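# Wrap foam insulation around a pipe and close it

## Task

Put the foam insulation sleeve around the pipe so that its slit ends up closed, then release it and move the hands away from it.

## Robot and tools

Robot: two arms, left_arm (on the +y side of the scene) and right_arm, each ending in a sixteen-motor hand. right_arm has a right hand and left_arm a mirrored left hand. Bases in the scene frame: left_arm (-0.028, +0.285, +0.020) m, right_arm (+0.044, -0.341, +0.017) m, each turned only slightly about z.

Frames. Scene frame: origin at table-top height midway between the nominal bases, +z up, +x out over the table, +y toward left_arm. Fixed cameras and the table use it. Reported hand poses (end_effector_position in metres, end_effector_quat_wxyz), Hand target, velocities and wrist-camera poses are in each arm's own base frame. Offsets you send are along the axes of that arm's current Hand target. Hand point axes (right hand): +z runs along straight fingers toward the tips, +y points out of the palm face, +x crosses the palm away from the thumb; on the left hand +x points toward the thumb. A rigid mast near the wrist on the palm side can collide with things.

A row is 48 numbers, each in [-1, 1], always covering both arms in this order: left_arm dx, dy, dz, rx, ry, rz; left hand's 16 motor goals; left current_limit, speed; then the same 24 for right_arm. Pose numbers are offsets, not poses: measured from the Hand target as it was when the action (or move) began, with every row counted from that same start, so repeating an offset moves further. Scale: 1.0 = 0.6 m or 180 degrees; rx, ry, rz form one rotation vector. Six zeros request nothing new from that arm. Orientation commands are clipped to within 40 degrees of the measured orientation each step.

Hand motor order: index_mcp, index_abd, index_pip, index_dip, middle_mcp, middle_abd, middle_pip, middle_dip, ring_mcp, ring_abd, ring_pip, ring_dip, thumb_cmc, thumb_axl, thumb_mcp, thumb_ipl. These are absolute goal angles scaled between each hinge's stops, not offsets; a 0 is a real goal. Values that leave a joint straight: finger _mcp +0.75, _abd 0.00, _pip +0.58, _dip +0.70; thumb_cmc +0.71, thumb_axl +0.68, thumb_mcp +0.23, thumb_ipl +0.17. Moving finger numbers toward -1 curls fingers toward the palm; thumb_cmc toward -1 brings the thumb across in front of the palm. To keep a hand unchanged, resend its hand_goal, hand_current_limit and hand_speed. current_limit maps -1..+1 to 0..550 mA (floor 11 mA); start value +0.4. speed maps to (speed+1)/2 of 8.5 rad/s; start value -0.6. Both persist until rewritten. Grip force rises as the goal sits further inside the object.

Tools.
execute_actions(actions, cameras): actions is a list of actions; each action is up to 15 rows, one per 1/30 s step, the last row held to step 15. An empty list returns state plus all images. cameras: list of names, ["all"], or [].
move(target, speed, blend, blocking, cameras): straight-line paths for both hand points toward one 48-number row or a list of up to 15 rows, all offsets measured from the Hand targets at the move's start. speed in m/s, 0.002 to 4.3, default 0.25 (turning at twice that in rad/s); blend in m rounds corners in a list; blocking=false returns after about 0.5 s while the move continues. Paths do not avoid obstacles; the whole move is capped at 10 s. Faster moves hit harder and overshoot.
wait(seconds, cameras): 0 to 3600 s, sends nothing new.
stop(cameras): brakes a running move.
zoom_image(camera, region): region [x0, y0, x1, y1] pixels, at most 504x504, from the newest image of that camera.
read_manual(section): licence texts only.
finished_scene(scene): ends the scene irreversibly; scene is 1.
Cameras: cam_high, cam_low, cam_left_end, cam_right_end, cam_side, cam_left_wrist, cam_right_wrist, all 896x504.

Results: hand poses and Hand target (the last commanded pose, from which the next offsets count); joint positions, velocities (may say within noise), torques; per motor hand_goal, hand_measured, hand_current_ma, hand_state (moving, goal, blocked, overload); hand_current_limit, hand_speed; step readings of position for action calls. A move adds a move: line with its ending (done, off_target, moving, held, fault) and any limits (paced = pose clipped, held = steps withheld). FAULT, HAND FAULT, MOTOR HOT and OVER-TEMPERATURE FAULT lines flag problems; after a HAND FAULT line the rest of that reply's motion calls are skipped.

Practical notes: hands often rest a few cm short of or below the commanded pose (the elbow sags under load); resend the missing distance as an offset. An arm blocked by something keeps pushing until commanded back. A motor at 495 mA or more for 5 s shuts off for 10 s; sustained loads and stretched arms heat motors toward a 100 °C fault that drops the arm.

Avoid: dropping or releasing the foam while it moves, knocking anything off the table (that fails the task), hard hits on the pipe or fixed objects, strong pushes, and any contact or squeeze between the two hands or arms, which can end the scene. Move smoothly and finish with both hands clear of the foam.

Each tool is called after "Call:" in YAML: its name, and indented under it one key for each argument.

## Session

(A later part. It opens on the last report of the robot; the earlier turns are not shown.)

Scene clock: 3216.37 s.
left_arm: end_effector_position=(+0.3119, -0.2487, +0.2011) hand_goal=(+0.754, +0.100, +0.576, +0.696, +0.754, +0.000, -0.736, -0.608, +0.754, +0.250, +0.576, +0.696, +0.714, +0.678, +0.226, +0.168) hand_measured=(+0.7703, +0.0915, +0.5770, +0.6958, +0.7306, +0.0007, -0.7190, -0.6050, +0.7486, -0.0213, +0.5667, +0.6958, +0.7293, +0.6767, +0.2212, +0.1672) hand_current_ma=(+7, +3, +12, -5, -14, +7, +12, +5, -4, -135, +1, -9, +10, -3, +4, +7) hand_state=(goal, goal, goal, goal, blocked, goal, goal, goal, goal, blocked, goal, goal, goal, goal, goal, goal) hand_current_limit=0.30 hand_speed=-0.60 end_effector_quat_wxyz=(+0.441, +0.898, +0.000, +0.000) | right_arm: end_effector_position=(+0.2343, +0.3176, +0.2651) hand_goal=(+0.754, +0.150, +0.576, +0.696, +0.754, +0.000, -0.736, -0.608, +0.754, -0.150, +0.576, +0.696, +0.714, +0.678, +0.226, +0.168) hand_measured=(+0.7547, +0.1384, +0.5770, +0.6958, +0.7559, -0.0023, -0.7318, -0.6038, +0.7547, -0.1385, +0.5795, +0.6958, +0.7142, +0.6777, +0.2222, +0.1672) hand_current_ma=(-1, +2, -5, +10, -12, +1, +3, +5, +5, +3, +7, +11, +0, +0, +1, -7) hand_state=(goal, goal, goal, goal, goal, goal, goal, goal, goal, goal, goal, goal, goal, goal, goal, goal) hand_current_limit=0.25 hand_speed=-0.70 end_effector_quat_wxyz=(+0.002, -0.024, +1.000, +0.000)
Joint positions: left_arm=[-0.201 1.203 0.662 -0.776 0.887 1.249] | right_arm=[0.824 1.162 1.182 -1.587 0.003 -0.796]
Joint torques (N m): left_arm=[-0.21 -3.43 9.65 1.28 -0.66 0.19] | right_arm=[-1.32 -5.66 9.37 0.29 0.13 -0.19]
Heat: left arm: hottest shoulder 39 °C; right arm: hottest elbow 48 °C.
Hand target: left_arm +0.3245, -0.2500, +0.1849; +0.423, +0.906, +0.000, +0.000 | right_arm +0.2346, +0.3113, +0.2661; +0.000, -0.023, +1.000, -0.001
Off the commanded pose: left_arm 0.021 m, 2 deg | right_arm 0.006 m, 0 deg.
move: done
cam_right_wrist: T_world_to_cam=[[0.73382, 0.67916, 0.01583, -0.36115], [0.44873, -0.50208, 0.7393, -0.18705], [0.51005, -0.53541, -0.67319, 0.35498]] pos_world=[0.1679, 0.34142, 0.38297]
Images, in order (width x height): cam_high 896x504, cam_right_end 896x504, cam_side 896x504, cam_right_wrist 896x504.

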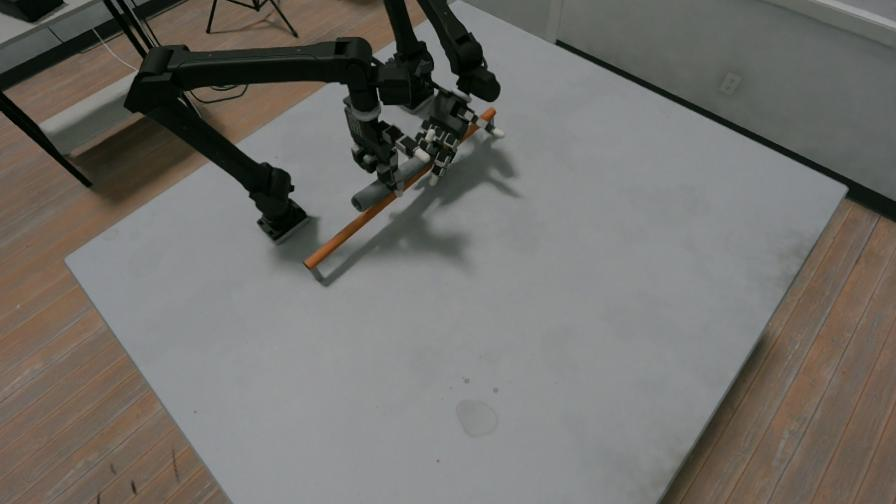

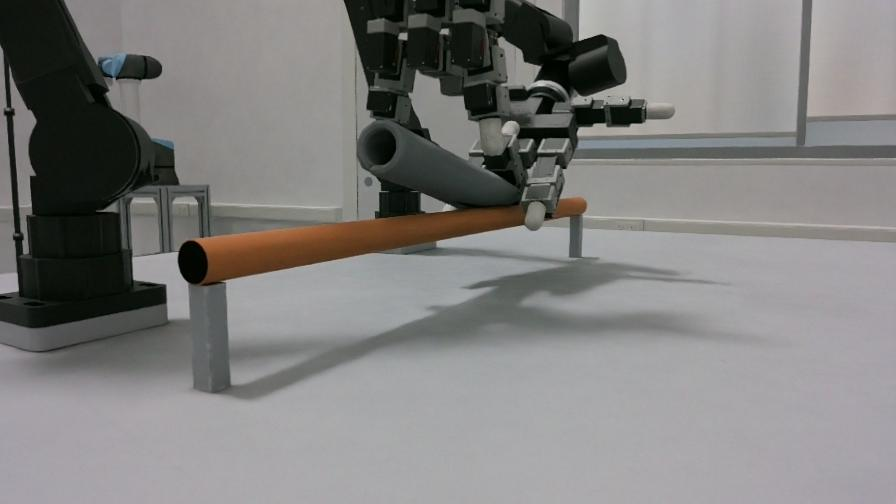

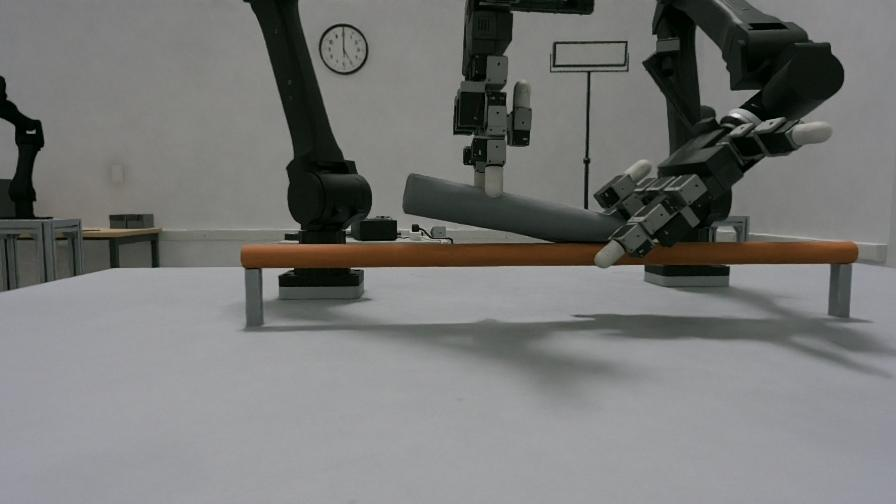

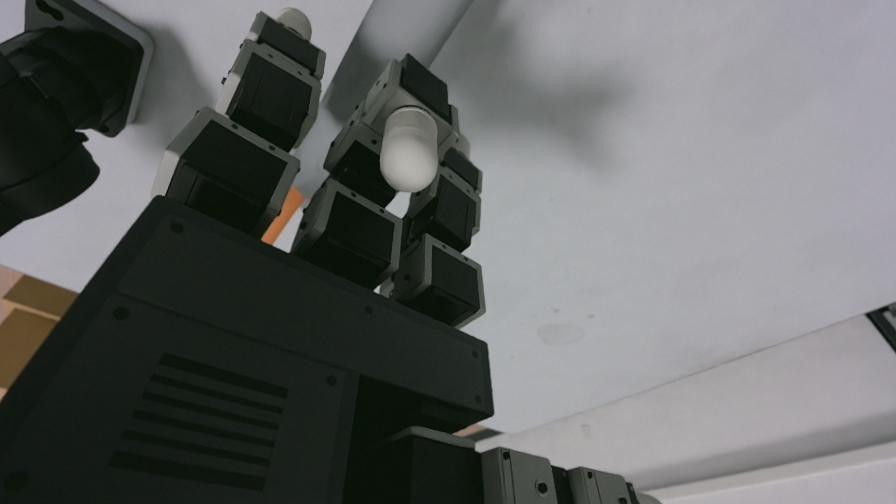

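Call:
move:
  target:
    - [0,0,0,0,0,0,0.754,0.1,0.576,0.696,0.754,0,-0.737,-0.609,0.754,0.25,0.576,0.696,0.714,0.678,0.226,0.168,0.3,-0.6,0,-0.0333,0,0,0,0,0.754,0.15,0.576,0.696,0.754,0,-0.737,-0.609,0.754,-0.15,0.576,0.696,0.714,0.678,0.226,0.168,0.25,-0.7]
    - [0,0,0,0,0,0,0.754,0.1,0.576,0.696,0.754,0,-0.737,-0.609,0.754,0.25,0.576,0.696,0.714,0.678,0.226,0.168,0.3,-0.6,0,-0.0333,0.04167,0,0,0,0.754,0.15,0.576,0.696,0.754,0,-0.737,-0.609,0.754,-0.15,0.576,0.696,0.714,0.678,0.226,0.168,0.25,-0.7]
  speed: 0.06
  cameras: ["cam_side","cam_right_end","cam_right_wrist"]

Scene clock: 3225.37 s.
left_arm: end_effector_position=(+0.3119, -0.2487, +0.2011) hand_goal=(+0.754, +0.100, +0.576, +0.696, +0.754, +0.000, -0.736, -0.608, +0.754, +0.250, +0.576, +0.696, +0.714, +0.678, +0.226, +0.168) hand_measured=(+0.7703, +0.0915, +0.5770, +0.6971, +0.7306, +0.0007, -0.7190, -0.6038, +0.7474, -0.0213, +0.5667, +0.6958, +0.7305, +0.6767, +0.2212, +0.1681) hand_current_ma=(+11, +3, +6, -11, -13, +2, +15, +11, -3, -136, -3, -3, +6, -4, +5, +11) hand_state=(goal, goal, goal, goal, blocked, goal, goal, goal, goal, blocked, goal, goal, goal, goal, goal, goal) hand_current_limit=0.30 hand_speed=-0.60 end_effector_quat_wxyz=(+0.441, +0.898, +0.000, +0.000) | right_arm: end_effector_position=(+0.2317, +0.2934, +0.2390) hand_goal=(+0.754, +0.150, +0.576, +0.696, +0.754, +0.000, -0.736, -0.608, +0.754, -0.150, +0.576, +0.696, +0.714, +0.678, +0.226, +0.168) hand_measured=(+0.7535, +0.1399, +0.5782, +0.6958, +0.7571, -0.0008, -0.7331, -0.6038, +0.7535, -0.1385, +0.5782, +0.6945, +0.7142, +0.6777, +0.2212, +0.1681) hand_current_ma=(+2, +9, -3, +10, -8, +1, +3, +9, +9, +11, +9, +10, +2, -2, +4, -4) hand_state=(goal, goal, goal, goal, goal, goal, goal, goal, goal, goal, goal, goal, goal, goal, goal, goal) hand_current_limit=0.25 hand_speed=-0.70 end_effector_quat_wxyz=(-0.005, -0.025, +1.000, -0.007)
Joint positions: left_arm=[-0.201 1.203 0.662 -0.776 0.887 1.249] | right_arm=[0.775 1.125 1.089 -1.551 0.003 -0.845]
Joint torques (N m): left_arm=[0.09 -3.66 9.57 1.26 -0.64 0.18] | right_arm=[-1.32 -4.84 9.35 1.18 0.13 -0.21]
Heat: left arm: hottest elbow 40 °C; right arm: hottest elbow 47 °C.
Hand target: left_arm +0.3245, -0.2500, +0.1849; +0.423, +0.906, +0.000, +0.000 | right_arm +0.2355, +0.2913, +0.2412; +0.000, -0.023, +1.000, -0.001
Off the commanded pose: left_arm 0.021 m, 2 deg | right_arm 0.005 m, 1 deg.
move: done
cam_right_wrist: T_world_to_cam=[[0.73367, 0.6795, -0.00423, -0.33772], [0.45944, -0.49146, 0.73985, -0.18446], [0.50064, -0.54475, -0.67276, 0.33061]] pos_world=[0.167, 0.31893, 0.35746]
Images, in order (width x height): cam_right_end 896x504, cam_side 896x504, cam_right_wrist 896x504.

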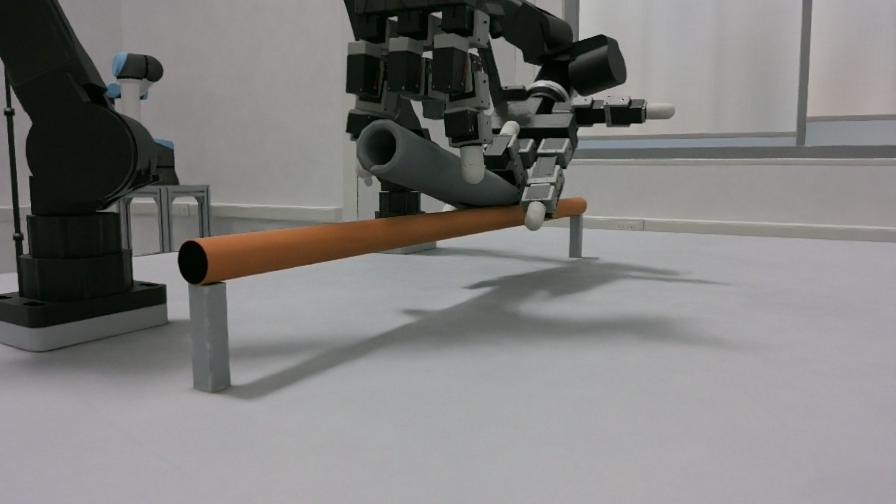

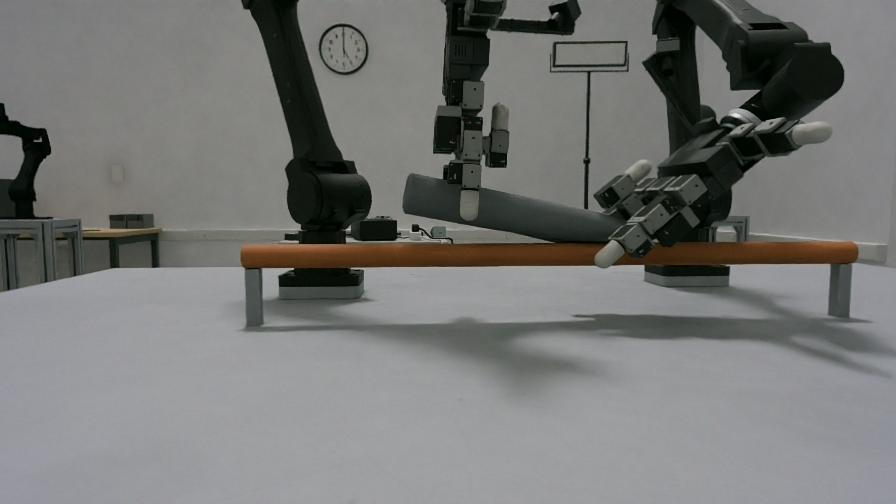

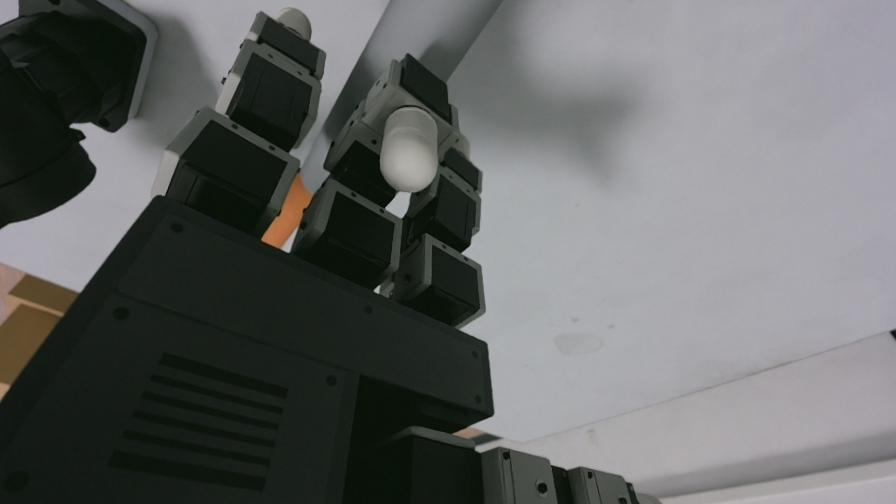

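Call:
move:
  target:
    - [0,0,0,0,0,0,0.754,0.1,0.576,0.696,0.754,0,-0.737,-0.609,0.754,0.25,0.576,0.696,0.714,0.678,0.226,0.168,0.3,-0.6,0,0,0.015,0,0,0,0.754,0.15,0.576,0.696,0.754,0,-0.737,-0.609,0.754,-0.15,0.576,0.696,0.714,0.678,0.226,0.168,0.25,-0.8]
    - [0,0,0,0,0,0,0.754,0.1,0.576,0.696,0.754,0,-0.737,-0.609,0.754,0.25,0.576,0.696,0.714,0.678,0.226,0.168,0.3,-0.6,0,0,0.015,0,0,0,0.754,-0.15,0.576,0.696,0.754,0,-0.737,-0.609,0.754,0.2,0.576,0.696,0.714,0.678,0.226,0.168,0.25,-0.8]
  speed: 0.04
  cameras: ["cam_side","cam_right_end"]

Scene clock: 3236.07 s.
left_arm: end_effector_position=(+0.3119, -0.2487, +0.2011) hand_goal=(+0.754, +0.100, +0.576, +0.696, +0.754, +0.000, -0.736, -0.608, +0.754, +0.250, +0.576, +0.696, +0.714, +0.678, +0.226, +0.168) hand_measured=(+0.7691, +0.0915, +0.5770, +0.6971, +0.7306, -0.0008, -0.7190, -0.6038, +0.7474, -0.0213, +0.5667, +0.6958, +0.7293, +0.6777, +0.2212, +0.1672) hand_current_ma=(+9, +2, +10, -13, -19, +10, +12, +7, +0, -137, -3, -7, +10, +0, +6, +11) hand_state=(goal, goal, goal, goal, blocked, goal, goal, goal, goal, blocked, goal, goal, goal, goal, goal, goal) hand_current_limit=0.30 hand_speed=-0.60 end_effector_quat_wxyz=(+0.441, +0.898, +0.000, +0.000) | right_arm: end_effector_position=(+0.2315, +0.2932, +0.2301) hand_goal=(+0.754, -0.150, +0.576, +0.696, +0.754, +0.000, -0.736, -0.608, +0.754, +0.200, +0.576, +0.696, +0.714, +0.678, +0.226, +0.168) hand_measured=(+0.7535, -0.0916, +0.5782, +0.6971, +0.7559, -0.0008, -0.7318, -0.6025, +0.7523, +0.1076, +0.5795, +0.6958, +0.7142, +0.6767, +0.2212, +0.1681) hand_current_ma=(+2, +31, -9, +8, -12, +4, +2, +9, +6, -47, +7, +10, -3, -2, +0, -6) hand_state=(goal, blocked, goal, goal, goal, goal, goal, goal, goal, blocked, goal, goal, goal, goal, goal, goal) hand_current_limit=0.25 hand_speed=-0.80 end_effector_quat_wxyz=(-0.005, -0.025, +1.000, -0.007)
Joint positions: left_arm=[-0.201 1.203 0.662 -0.776 0.887 1.249] | right_arm=[0.775 1.125 1.066 -1.528 0.003 -0.845]
Joint torques (N m): left_arm=[0.03 -3.66 9.57 1.18 -0.65 0.2] | right_arm=[-1.38 -4.95 9.36 1.16 0.15 -0.21]
Heat: left arm: hottest elbow 40 °C; right arm: hottest elbow 47 °C.
Hand target: left_arm +0.3245, -0.2500, +0.1849; +0.423, +0.906, +0.000, +0.000 | right_arm +0.2354, +0.2912, +0.2321; +0.000, -0.023, +1.000, -0.001
Off the commanded pose: left_arm 0.021 m, 2 deg | right_arm 0.005 m, 1 deg.
move: done
Images, in order (width x height): cam_right_end 896x504, cam_side 896x504.

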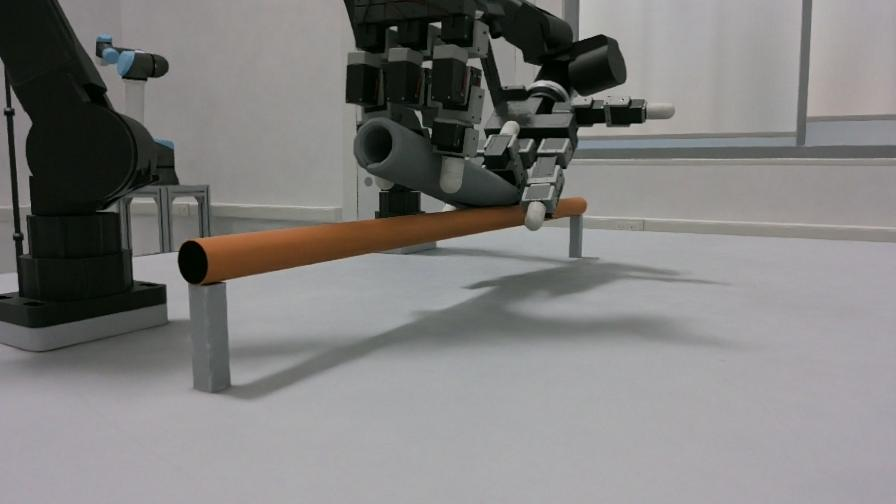

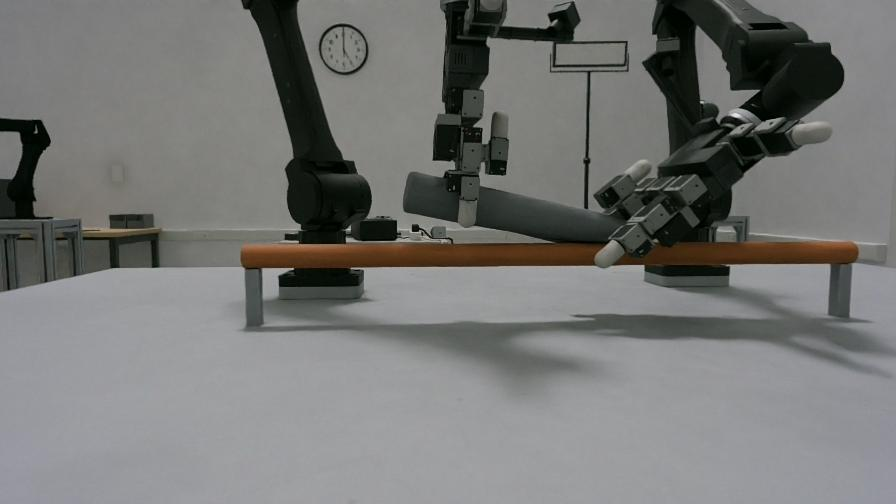

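Call:
move:
  target:
    - [0,0,0,0,0,0,0.754,0.1,0.576,0.696,0.754,0,-0.737,-0.609,0.754,-0.1,0.576,0.696,0.714,0.678,0.226,0.168,0.3,-0.6,0,0,0,0,0,0,0.754,-0.3,0.576,0.696,0.754,0,-0.737,-0.609,0.754,0.3,0.576,0.696,0.714,0.678,0.226,0.168,0.25,-0.8]
    - [-0.01,0.0383,-0.0321,0,0,0,0.754,0.1,0.576,0.696,0.754,0,-0.737,-0.609,0.754,-0.1,0.576,0.696,0.714,0.678,0.226,0.168,0.3,-0.6,0,0,0,0,0,0,0.754,-0.3,0.576,0.696,0.754,0,-0.737,-0.609,0.754,0.3,0.576,0.696,0.714,0.678,0.226,0.168,0.25,-0.8]
  speed: 0.04
  cameras: ["cam_side","cam_right_end","cam_left_end"]

Call:
zoom_image:
  camera: "cam_left_end"
  region: [580, 180, 720, 300]

Scene clock: 3243.90 s.
left_arm: end_effector_position=(+0.3113, -0.2468, +0.2014) hand_goal=(+0.754, +0.100, +0.576, +0.696, +0.754, +0.000, -0.736, -0.608, +0.754, -0.100, +0.576, +0.696, +0.714, +0.678, +0.226, +0.168) hand_measured=(+0.7703, +0.0900, +0.5770, +0.6958, +0.7414, -0.0110, -0.7267, -0.6038, +0.7679, -0.0902, +0.5770, +0.6958, +0.7305, +0.6777, +0.2212, +0.1681) hand_current_ma=(+12, +5, +11, +0, -15, +0, +9, +3, +2, +10, -3, -9, +7, +1, +7, +13) hand_state=(goal, goal, goal, goal, goal, goal, goal, goal, goal, goal, goal, goal, goal, goal, goal, goal) hand_current_limit=0.30 hand_speed=-0.60 end_effector_quat_wxyz=(+0.424, +0.906, +0.010, -0.012) | right_arm: end_effector_position=(+0.2315, +0.2931, +0.2301) hand_goal=(+0.754, -0.300, +0.576, +0.696, +0.754, +0.000, -0.736, -0.608, +0.754, +0.300, +0.576, +0.696, +0.714, +0.678, +0.226, +0.168) hand_measured=(+0.7607, -0.0975, +0.5834, +0.7022, +0.7571, -0.0008, -0.7318, -0.6025, +0.7595, +0.1325, +0.5847, +0.7009, +0.7142, +0.6767, +0.2212, +0.1672) hand_current_ma=(+3, +170, -3, +10, -12, +0, +3, +11, +11, -116, +14, +7, +2, -2, -1, -4) hand_state=(goal, blocked, goal, goal, goal, goal, goal, goal, goal, blocked, goal, goal, goal, goal, goal, goal) hand_current_limit=0.25 hand_speed=-0.80 end_effector_quat_wxyz=(-0.005, -0.025, +1.000, -0.007)
Joint positions: left_arm=[-0.201 1.194 0.682 -0.843 0.855 1.249] | right_arm=[0.774 1.125 1.066 -1.528 0.003 -0.847]
Joint torques (N m): left_arm=[-0.26 -8.41 10.86 0.2 0.61 0.09] | right_arm=[-1.26 -4.95 9.37 1.13 0.15 -0.19]
Heat: left arm: hottest elbow 40 °C; right arm: hottest elbow 46 °C.
Hand target: left_arm +0.3185, -0.2500, +0.2149; +0.423, +0.906, +0.000, +0.000 | right_arm +0.2355, +0.2912, +0.2321; +0.000, -0.023, +1.000, -0.001
Off the commanded pose: left_arm 0.016 m, 2 deg | right_arm 0.005 m, 1 deg.
move: off_target (left_arm)
Images, in order (width x height): cam_left_end 896x504, cam_right_end 896x504, cam_side 896x504.

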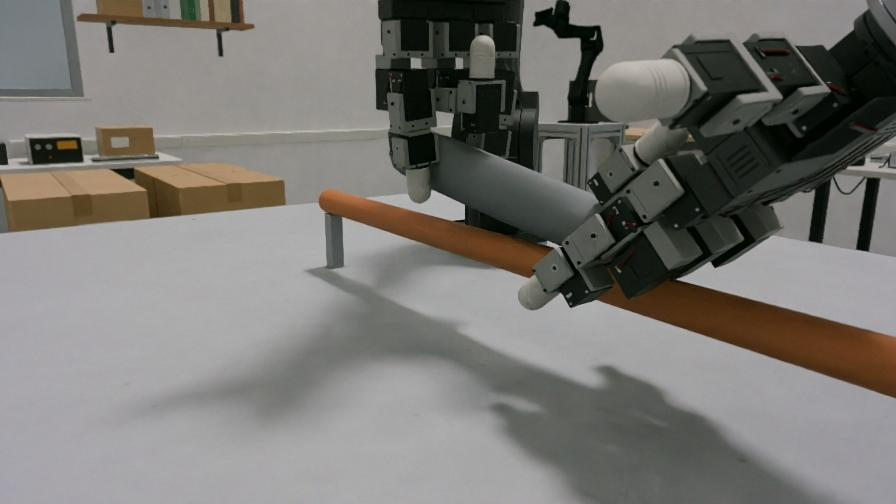

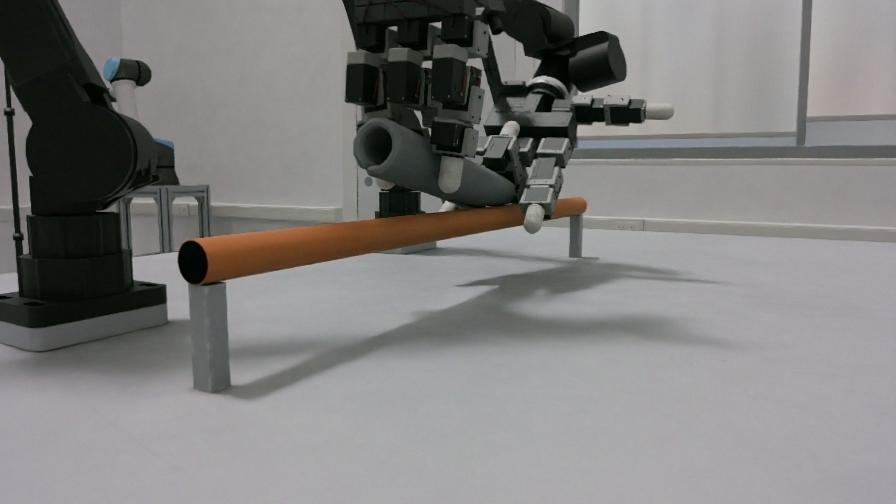

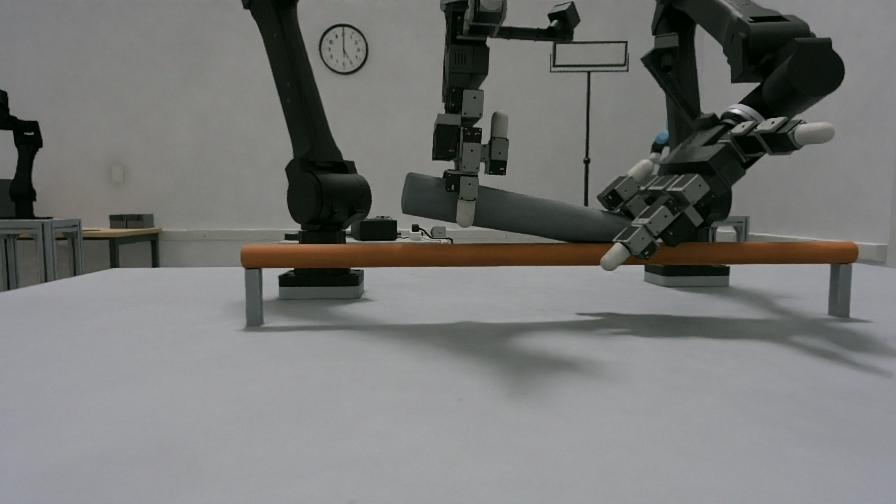

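Scaled by 3.600 from the camera's image (finer frame: 1280x720).

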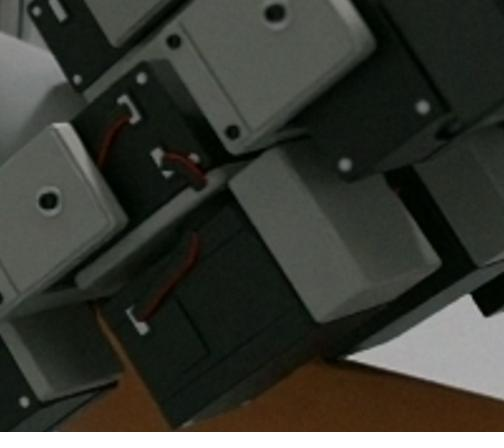

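Call:
move:
  target: [0,0.0383,-0.0321,0,0,0,0.754,0.1,0.576,0.696,0.754,0,-0.737,-0.609,0.754,-0.1,0.576,0.696,0.714,0.678,0.226,0.168,0.3,-0.6,0,0,0,0,0,0,0.754,-0.3,0.576,0.696,0.754,0,-0.737,-0.609,0.754,0.3,0.576,0.696,0.714,0.678,0.226,0.168,0.25,-0.8]
  speed: 0.06
  cameras: ["cam_side","cam_right_end","cam_left_end"]

Call:
zoom_image:
  camera: "cam_left_end"
  region: [580, 180, 720, 300]

Scene clock: 3248.10 s.
left_arm: end_effector_position=(+0.3103, -0.2464, +0.2253) hand_goal=(+0.754, +0.100, +0.576, +0.696, +0.754, +0.000, -0.736, -0.608, +0.754, -0.100, +0.576, +0.696, +0.714, +0.678, +0.226, +0.168) hand_measured=(+0.7691, +0.0900, +0.5770, +0.6958, +0.7655, -0.0110, -0.7254, -0.6038, +0.7667, -0.0902, +0.5770, +0.6958, +0.7305, +0.6777, +0.2212, +0.1681) hand_current_ma=(+15, +4, +10, -10, -3, +6, +10, +8, +1, +10, -3, -12, +12, -1, +4, +6) hand_state=(goal, goal, goal, goal, goal, goal, goal, goal, goal, goal, goal, goal, goal, goal, goal, goal) hand_current_limit=0.30 hand_speed=-0.60 end_effector_quat_wxyz=(+0.421, +0.907, +0.013, -0.018) | right_arm: end_effector_position=(+0.2315, +0.2931, +0.2301) hand_goal=(+0.754, -0.300, +0.576, +0.696, +0.754, +0.000, -0.736, -0.608, +0.754, +0.300, +0.576, +0.696, +0.714, +0.678, +0.226, +0.168) hand_measured=(+0.7535, -0.1590, +0.5770, +0.7022, +0.7571, -0.0008, -0.7331, -0.6025, +0.7535, +0.1794, +0.5770, +0.6932, +0.7154, +0.6767, +0.2212, +0.1681) hand_current_ma=(+1, +102, -5, +12, -10, +2, -1, +5, +12, -71, +12, +8, +3, +2, +4, -3) hand_state=(goal, blocked, goal, goal, goal, goal, goal, goal, goal, blocked, goal, goal, goal, goal, goal, goal) hand_current_limit=0.25 hand_speed=-0.80 end_effector_quat_wxyz=(-0.005, -0.025, +1.000, -0.007)
Joint positions: left_arm=[-0.201 1.157 0.729 -0.942 0.852 1.249] | right_arm=[0.774 1.125 1.066 -1.528 0.003 -0.847]
Joint torques (N m): left_arm=[-0.5 -8.64 11.92 0.12 0.74 0.1] | right_arm=[-1.26 -4.89 9.37 1.13 0.15 -0.18]
Heat: left arm: hottest elbow 40 °C; right arm: hottest elbow 46 °C.
Hand target: left_arm +0.3186, -0.2501, +0.2450; +0.423, +0.906, +0.000, +0.000 | right_arm +0.2355, +0.2912, +0.2321; +0.000, -0.023, +1.000, -0.001
Off the commanded pose: left_arm 0.022 m, 3 deg | right_arm 0.005 m, 1 deg.
move: off_target (left_arm)
Images, in order (width x height): cam_left_end 896x504, cam_right_end 896x504, cam_side 896x504.

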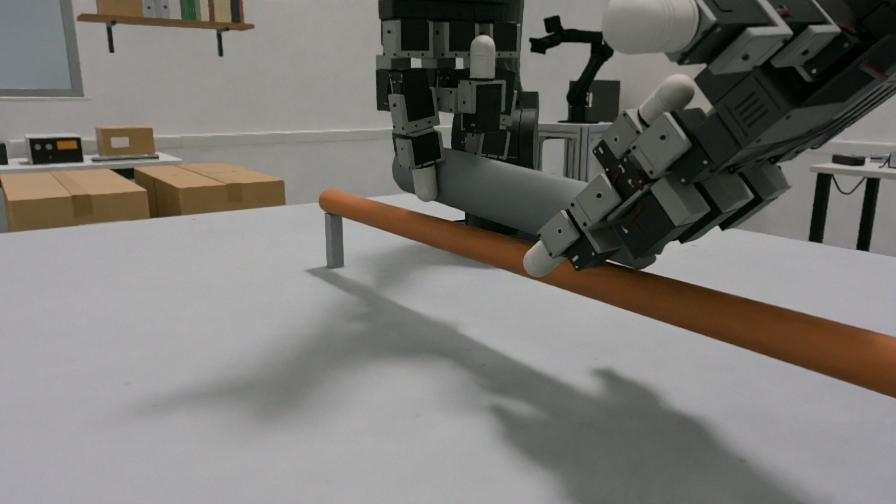

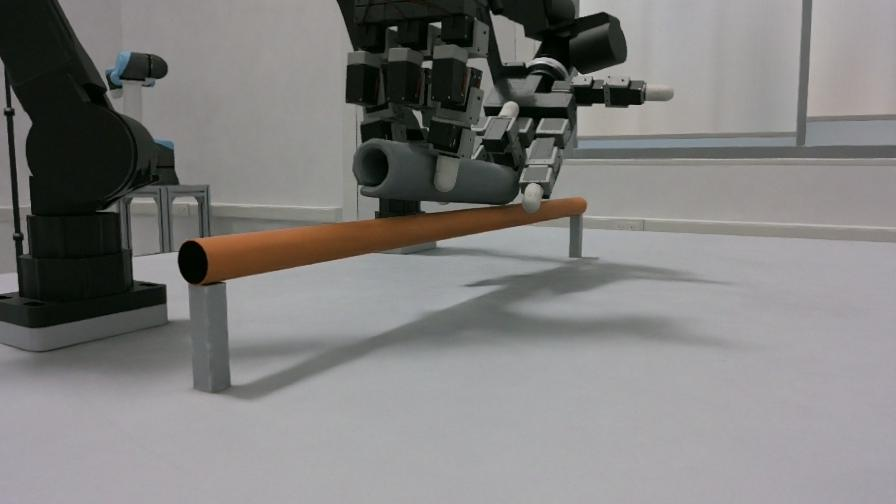

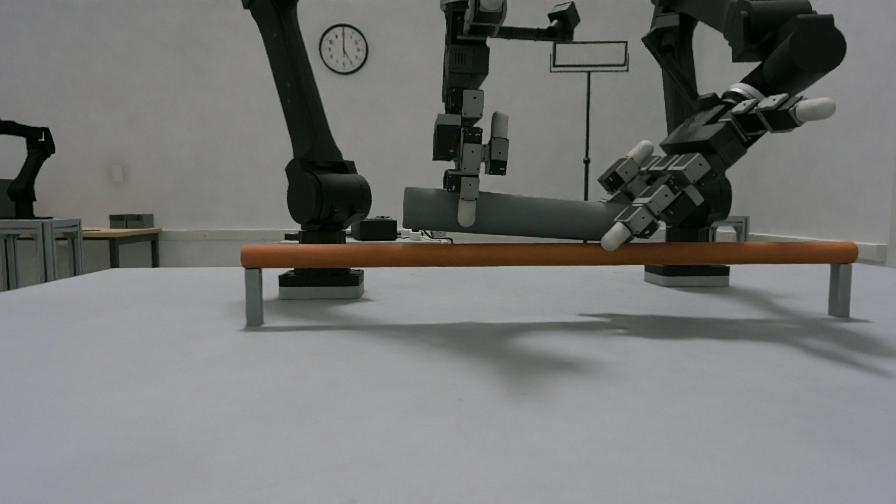

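Scaled by 3.600 from the camera's image (finer frame: 1280x720).

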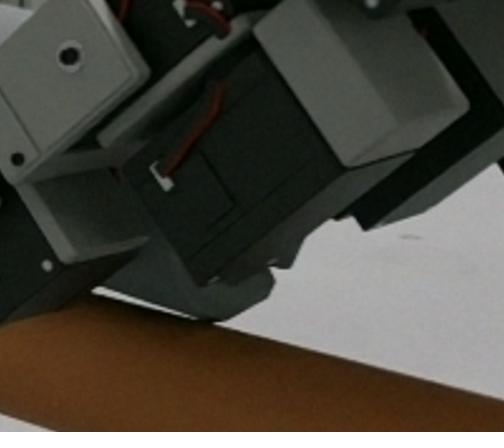

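Call:
move:
  target: [0,0.0383,-0.0321,0,0,0,0.754,0.1,0.576,0.696,0.754,0,-0.737,-0.609,0.754,-0.1,0.576,0.696,0.714,0.678,0.226,0.168,0.3,-0.6,0,0,0,0,0,0,0.754,-0.3,0.576,0.696,0.754,0,-0.737,-0.609,0.754,0.3,0.576,0.696,0.714,0.678,0.226,0.168,0.25,-0.8]
  speed: 0.08
  cameras: ["cam_side","cam_right_end","cam_left_end"]

Call:
zoom_image:
  camera: "cam_left_end"
  region: [580, 180, 720, 300]

Call:
zoom_image:
  camera: "cam_right_end"
  region: [340, 120, 540, 220]

Scene clock: 3253.77 s.
left_arm: end_effector_position=(+0.3113, -0.2466, +0.2555) hand_goal=(+0.754, +0.100, +0.576, +0.696, +0.754, +0.000, -0.736, -0.608, +0.754, -0.100, +0.576, +0.696, +0.714, +0.678, +0.226, +0.168) hand_measured=(+0.7691, +0.0915, +0.5770, +0.6958, +0.7655, -0.0110, -0.7254, -0.6050, +0.7667, -0.0902, +0.5770, +0.6958, +0.7305, +0.6777, +0.2212, +0.1672) hand_current_ma=(+11, +0, +12, -10, -3, +1, +6, +10, +8, +4, +3, -6, +8, -4, +0, +12) hand_state=(goal, goal, goal, goal, goal, goal, goal, goal, goal, goal, goal, goal, goal, goal, goal, goal) hand_current_limit=0.30 hand_speed=-0.60 end_effector_quat_wxyz=(+0.421, +0.907, +0.013, -0.017) | right_arm: end_effector_position=(+0.2315, +0.2931, +0.2301) hand_goal=(+0.754, -0.300, +0.576, +0.696, +0.754, +0.000, -0.736, -0.608, +0.754, +0.300, +0.576, +0.696, +0.714, +0.678, +0.226, +0.168) hand_measured=(+0.7535, -0.1590, +0.5770, +0.7034, +0.7571, -0.0023, -0.7331, -0.6012, +0.7535, +0.1794, +0.5757, +0.6920, +0.7154, +0.6767, +0.2212, +0.1672) hand_current_ma=(-1, +102, -6, +13, -11, +7, +1, +6, +6, -72, +11, +7, +2, -2, +1, -7) hand_state=(goal, blocked, goal, goal, goal, goal, goal, goal, goal, blocked, goal, goal, goal, goal, goal, goal) hand_current_limit=0.25 hand_speed=-0.80 end_effector_quat_wxyz=(-0.005, -0.025, +1.000, -0.007)
Joint positions: left_arm=[-0.201 1.123 0.789 -1.033 0.851 1.249] | right_arm=[0.774 1.125 1.066 -1.528 0.003 -0.847]
Joint torques (N m): left_arm=[-0.26 -8.12 12.21 0.06 0.77 0.09] | right_arm=[-1.26 -4.89 9.39 1.17 0.15 -0.18]
Heat: left arm: hottest elbow 40 °C; right arm: hottest elbow 45 °C.
Hand target: left_arm +0.3185, -0.2501, +0.2748; +0.423, +0.906, +0.000, +0.000 | right_arm +0.2355, +0.2912, +0.2321; +0.000, -0.023, +1.000, -0.001
Off the commanded pose: left_arm 0.021 m, 2 deg | right_arm 0.005 m, 1 deg.
move: off_target (left_arm)
Images, in order (width x height): cam_left_end 896x504, cam_right_end 896x504, cam_side 896x504.

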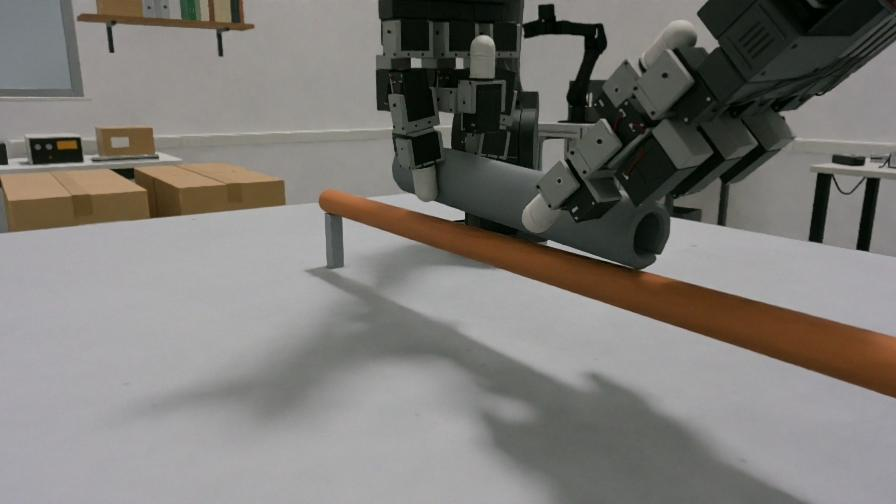

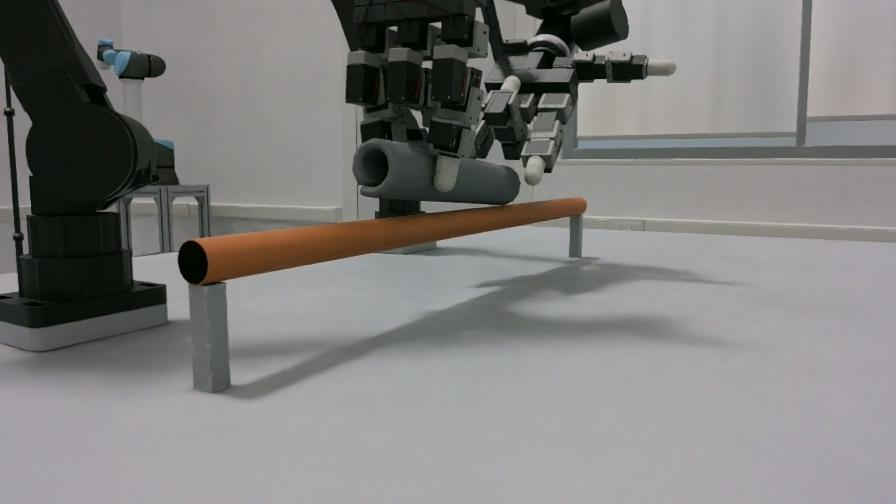

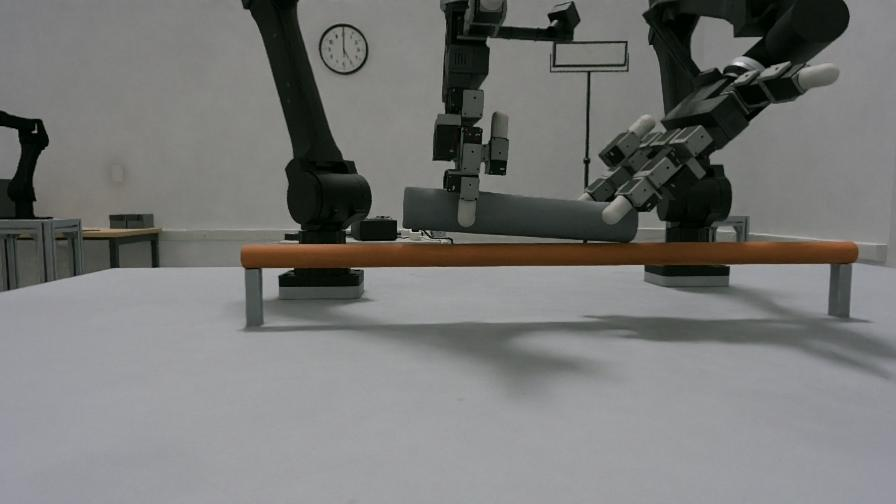

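Scaled by 3.600 from the camera's image (finer frame: 1280x720).

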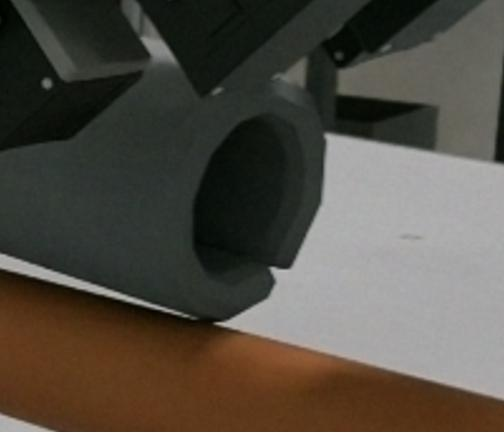

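Scaled by 2.520 from the camera's image (finer frame: 1280x720).

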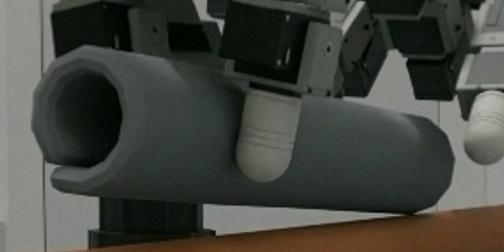

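Call:
move:
  target:
    - [0,0.0471,0.0562,0,0,0,0.754,0.1,0.576,0.696,0.754,0,-0.737,-0.609,0.754,-0.1,0.576,0.696,0.714,0.678,0.226,0.168,0.3,-0.6,0,0,-0.0333,0,0,0,0.754,-0.3,0.576,0.696,0.754,0,-0.737,-0.609,0.754,0.3,0.576,0.696,0.714,0.678,0.226,0.168,0.25,-0.8]
  speed: 0.06
  cameras: ["cam_side","cam_right_end","cam_left_end","cam_high"]

Call:
zoom_image:
  camera: "cam_left_end"
  region: [580, 180, 720, 300]

Call:
zoom_image:
  camera: "cam_right_end"
  region: [340, 120, 540, 220]

Scene clock: 3294.53 s.
left_arm: end_effector_position=(+0.3067, -0.2879, +0.2561) hand_goal=(+0.754, +0.100, +0.576, +0.696, +0.754, +0.000, -0.736, -0.608, +0.754, -0.100, +0.576, +0.696, +0.714, +0.678, +0.226, +0.168) hand_measured=(+0.7703, +0.0900, +0.5770, +0.6958, +0.7655, -0.0110, -0.7267, -0.6038, +0.7667, -0.0902, +0.5770, +0.6958, +0.7305, +0.6767, +0.2212, +0.1681) hand_current_ma=(+9, -1, +10, -4, -3, -4, +9, +2, +1, +13, +1, -15, +9, +0, +2, +11) hand_state=(goal, goal, goal, goal, goal, goal, goal, goal, goal, goal, goal, goal, goal, goal, goal, goal) hand_current_limit=0.30 hand_speed=-0.60 end_effector_quat_wxyz=(+0.416, +0.909, +0.007, -0.019) | right_arm: end_effector_position=(+0.2259, +0.2875, +0.2282) hand_goal=(+0.754, -0.300, +0.576, +0.696, +0.754, +0.000, -0.736, -0.608, +0.754, +0.300, +0.576, +0.696, +0.714, +0.678, +0.226, +0.168) hand_measured=(+0.7535, -0.1605, +0.5782, +0.7022, +0.7559, -0.0008, -0.7331, -0.6025, +0.7511, +0.1794, +0.5770, +0.6932, +0.7142, +0.6777, +0.2212, +0.1672) hand_current_ma=(+0, +99, -6, +10, -11, +5, +1, +10, +11, -73, +8, +8, -2, -4, +3, -7) hand_state=(goal, blocked, goal, goal, goal, goal, goal, goal, goal, blocked, goal, goal, goal, goal, goal, goal) hand_current_limit=0.25 hand_speed=-0.80 end_effector_quat_wxyz=(-0.016, -0.025, +0.999, -0.017)
Joint positions: left_arm=[-0.337 1.123 0.789 -0.908 0.81 1.076] | right_arm=[0.774 1.125 1.066 -1.559 0.003 -0.847]
Joint torques (N m): left_arm=[-0.32 -7.65 12.34 1.4 0.66 -0.11] | right_arm=[-1.2 -5.13 13.08 0.14 0.15 -0.19]
Heat: left arm: hottest elbow 41 °C; right arm: hottest elbow 43 °C.
Hand target: left_arm +0.3185, -0.2941, +0.2748; +0.423, +0.906, +0.000, +0.000 | right_arm +0.2354, +0.2912, +0.2521; +0.000, -0.023, +1.000, -0.001
Off the commanded pose: left_arm 0.023 m, 2 deg | right_arm 0.026 m, 3 deg.
move: off_target (left_arm, right_arm)
Images, in order (width x height): cam_high 896x504, cam_left_end 896x504, cam_right_end 896x504, cam_side 896x504.

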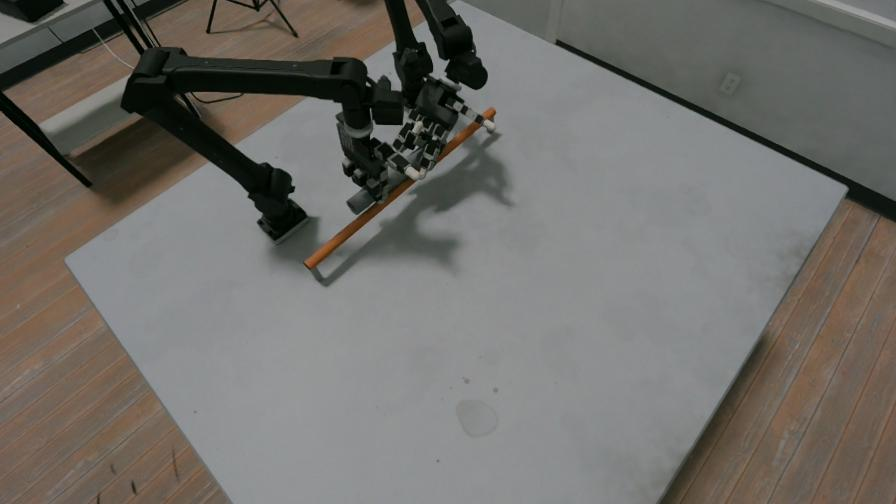

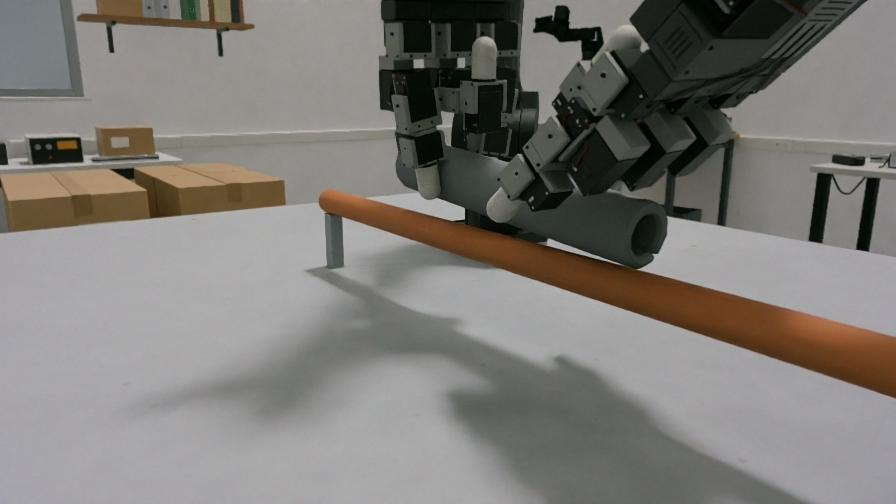

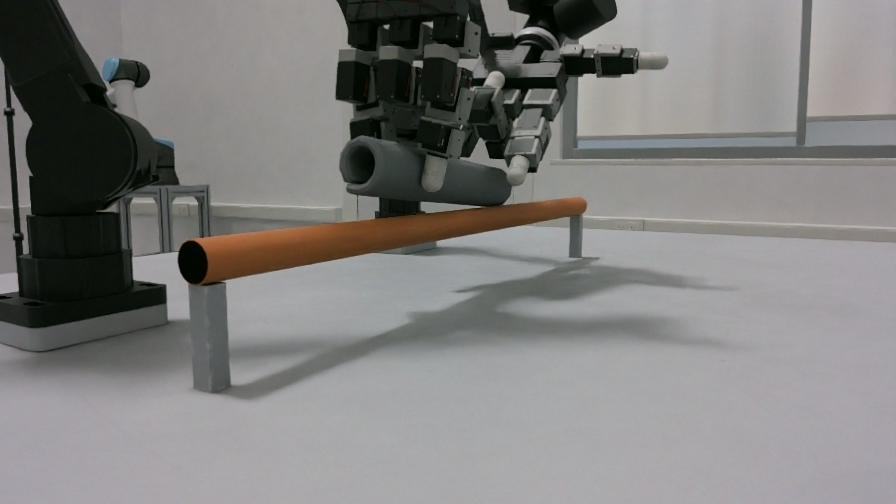

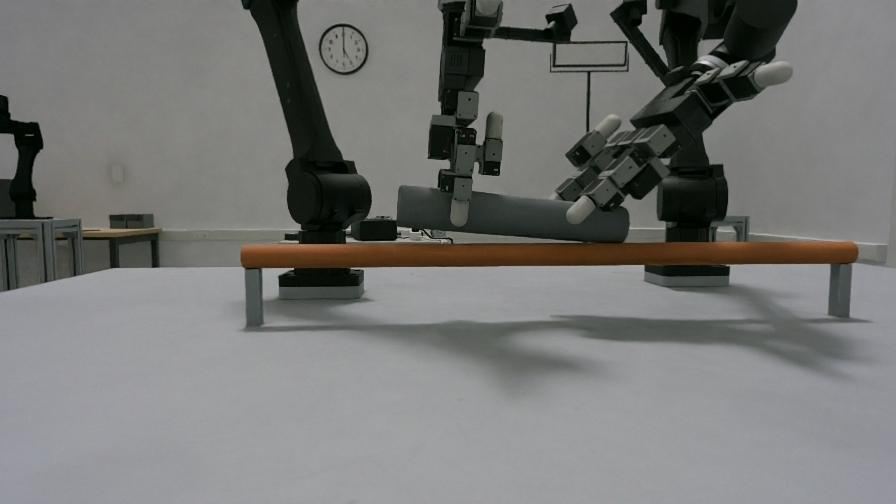

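Scaled by 3.600 from the camera's image (finer frame: 1280x720).

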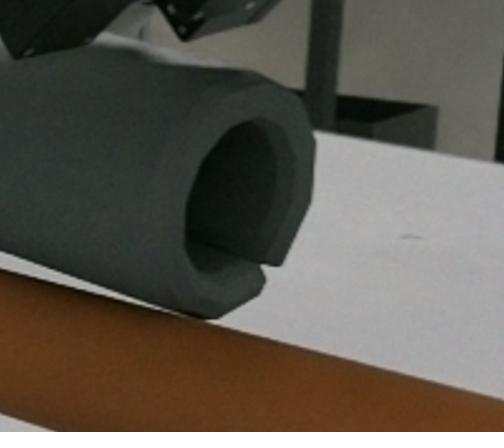

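Scaled by 2.520 from the camera's image (finer frame: 1280x720).

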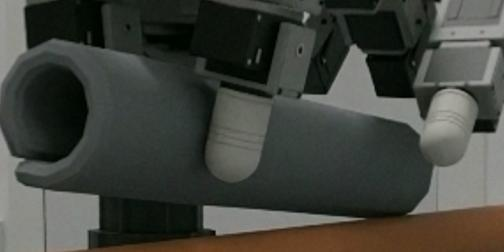

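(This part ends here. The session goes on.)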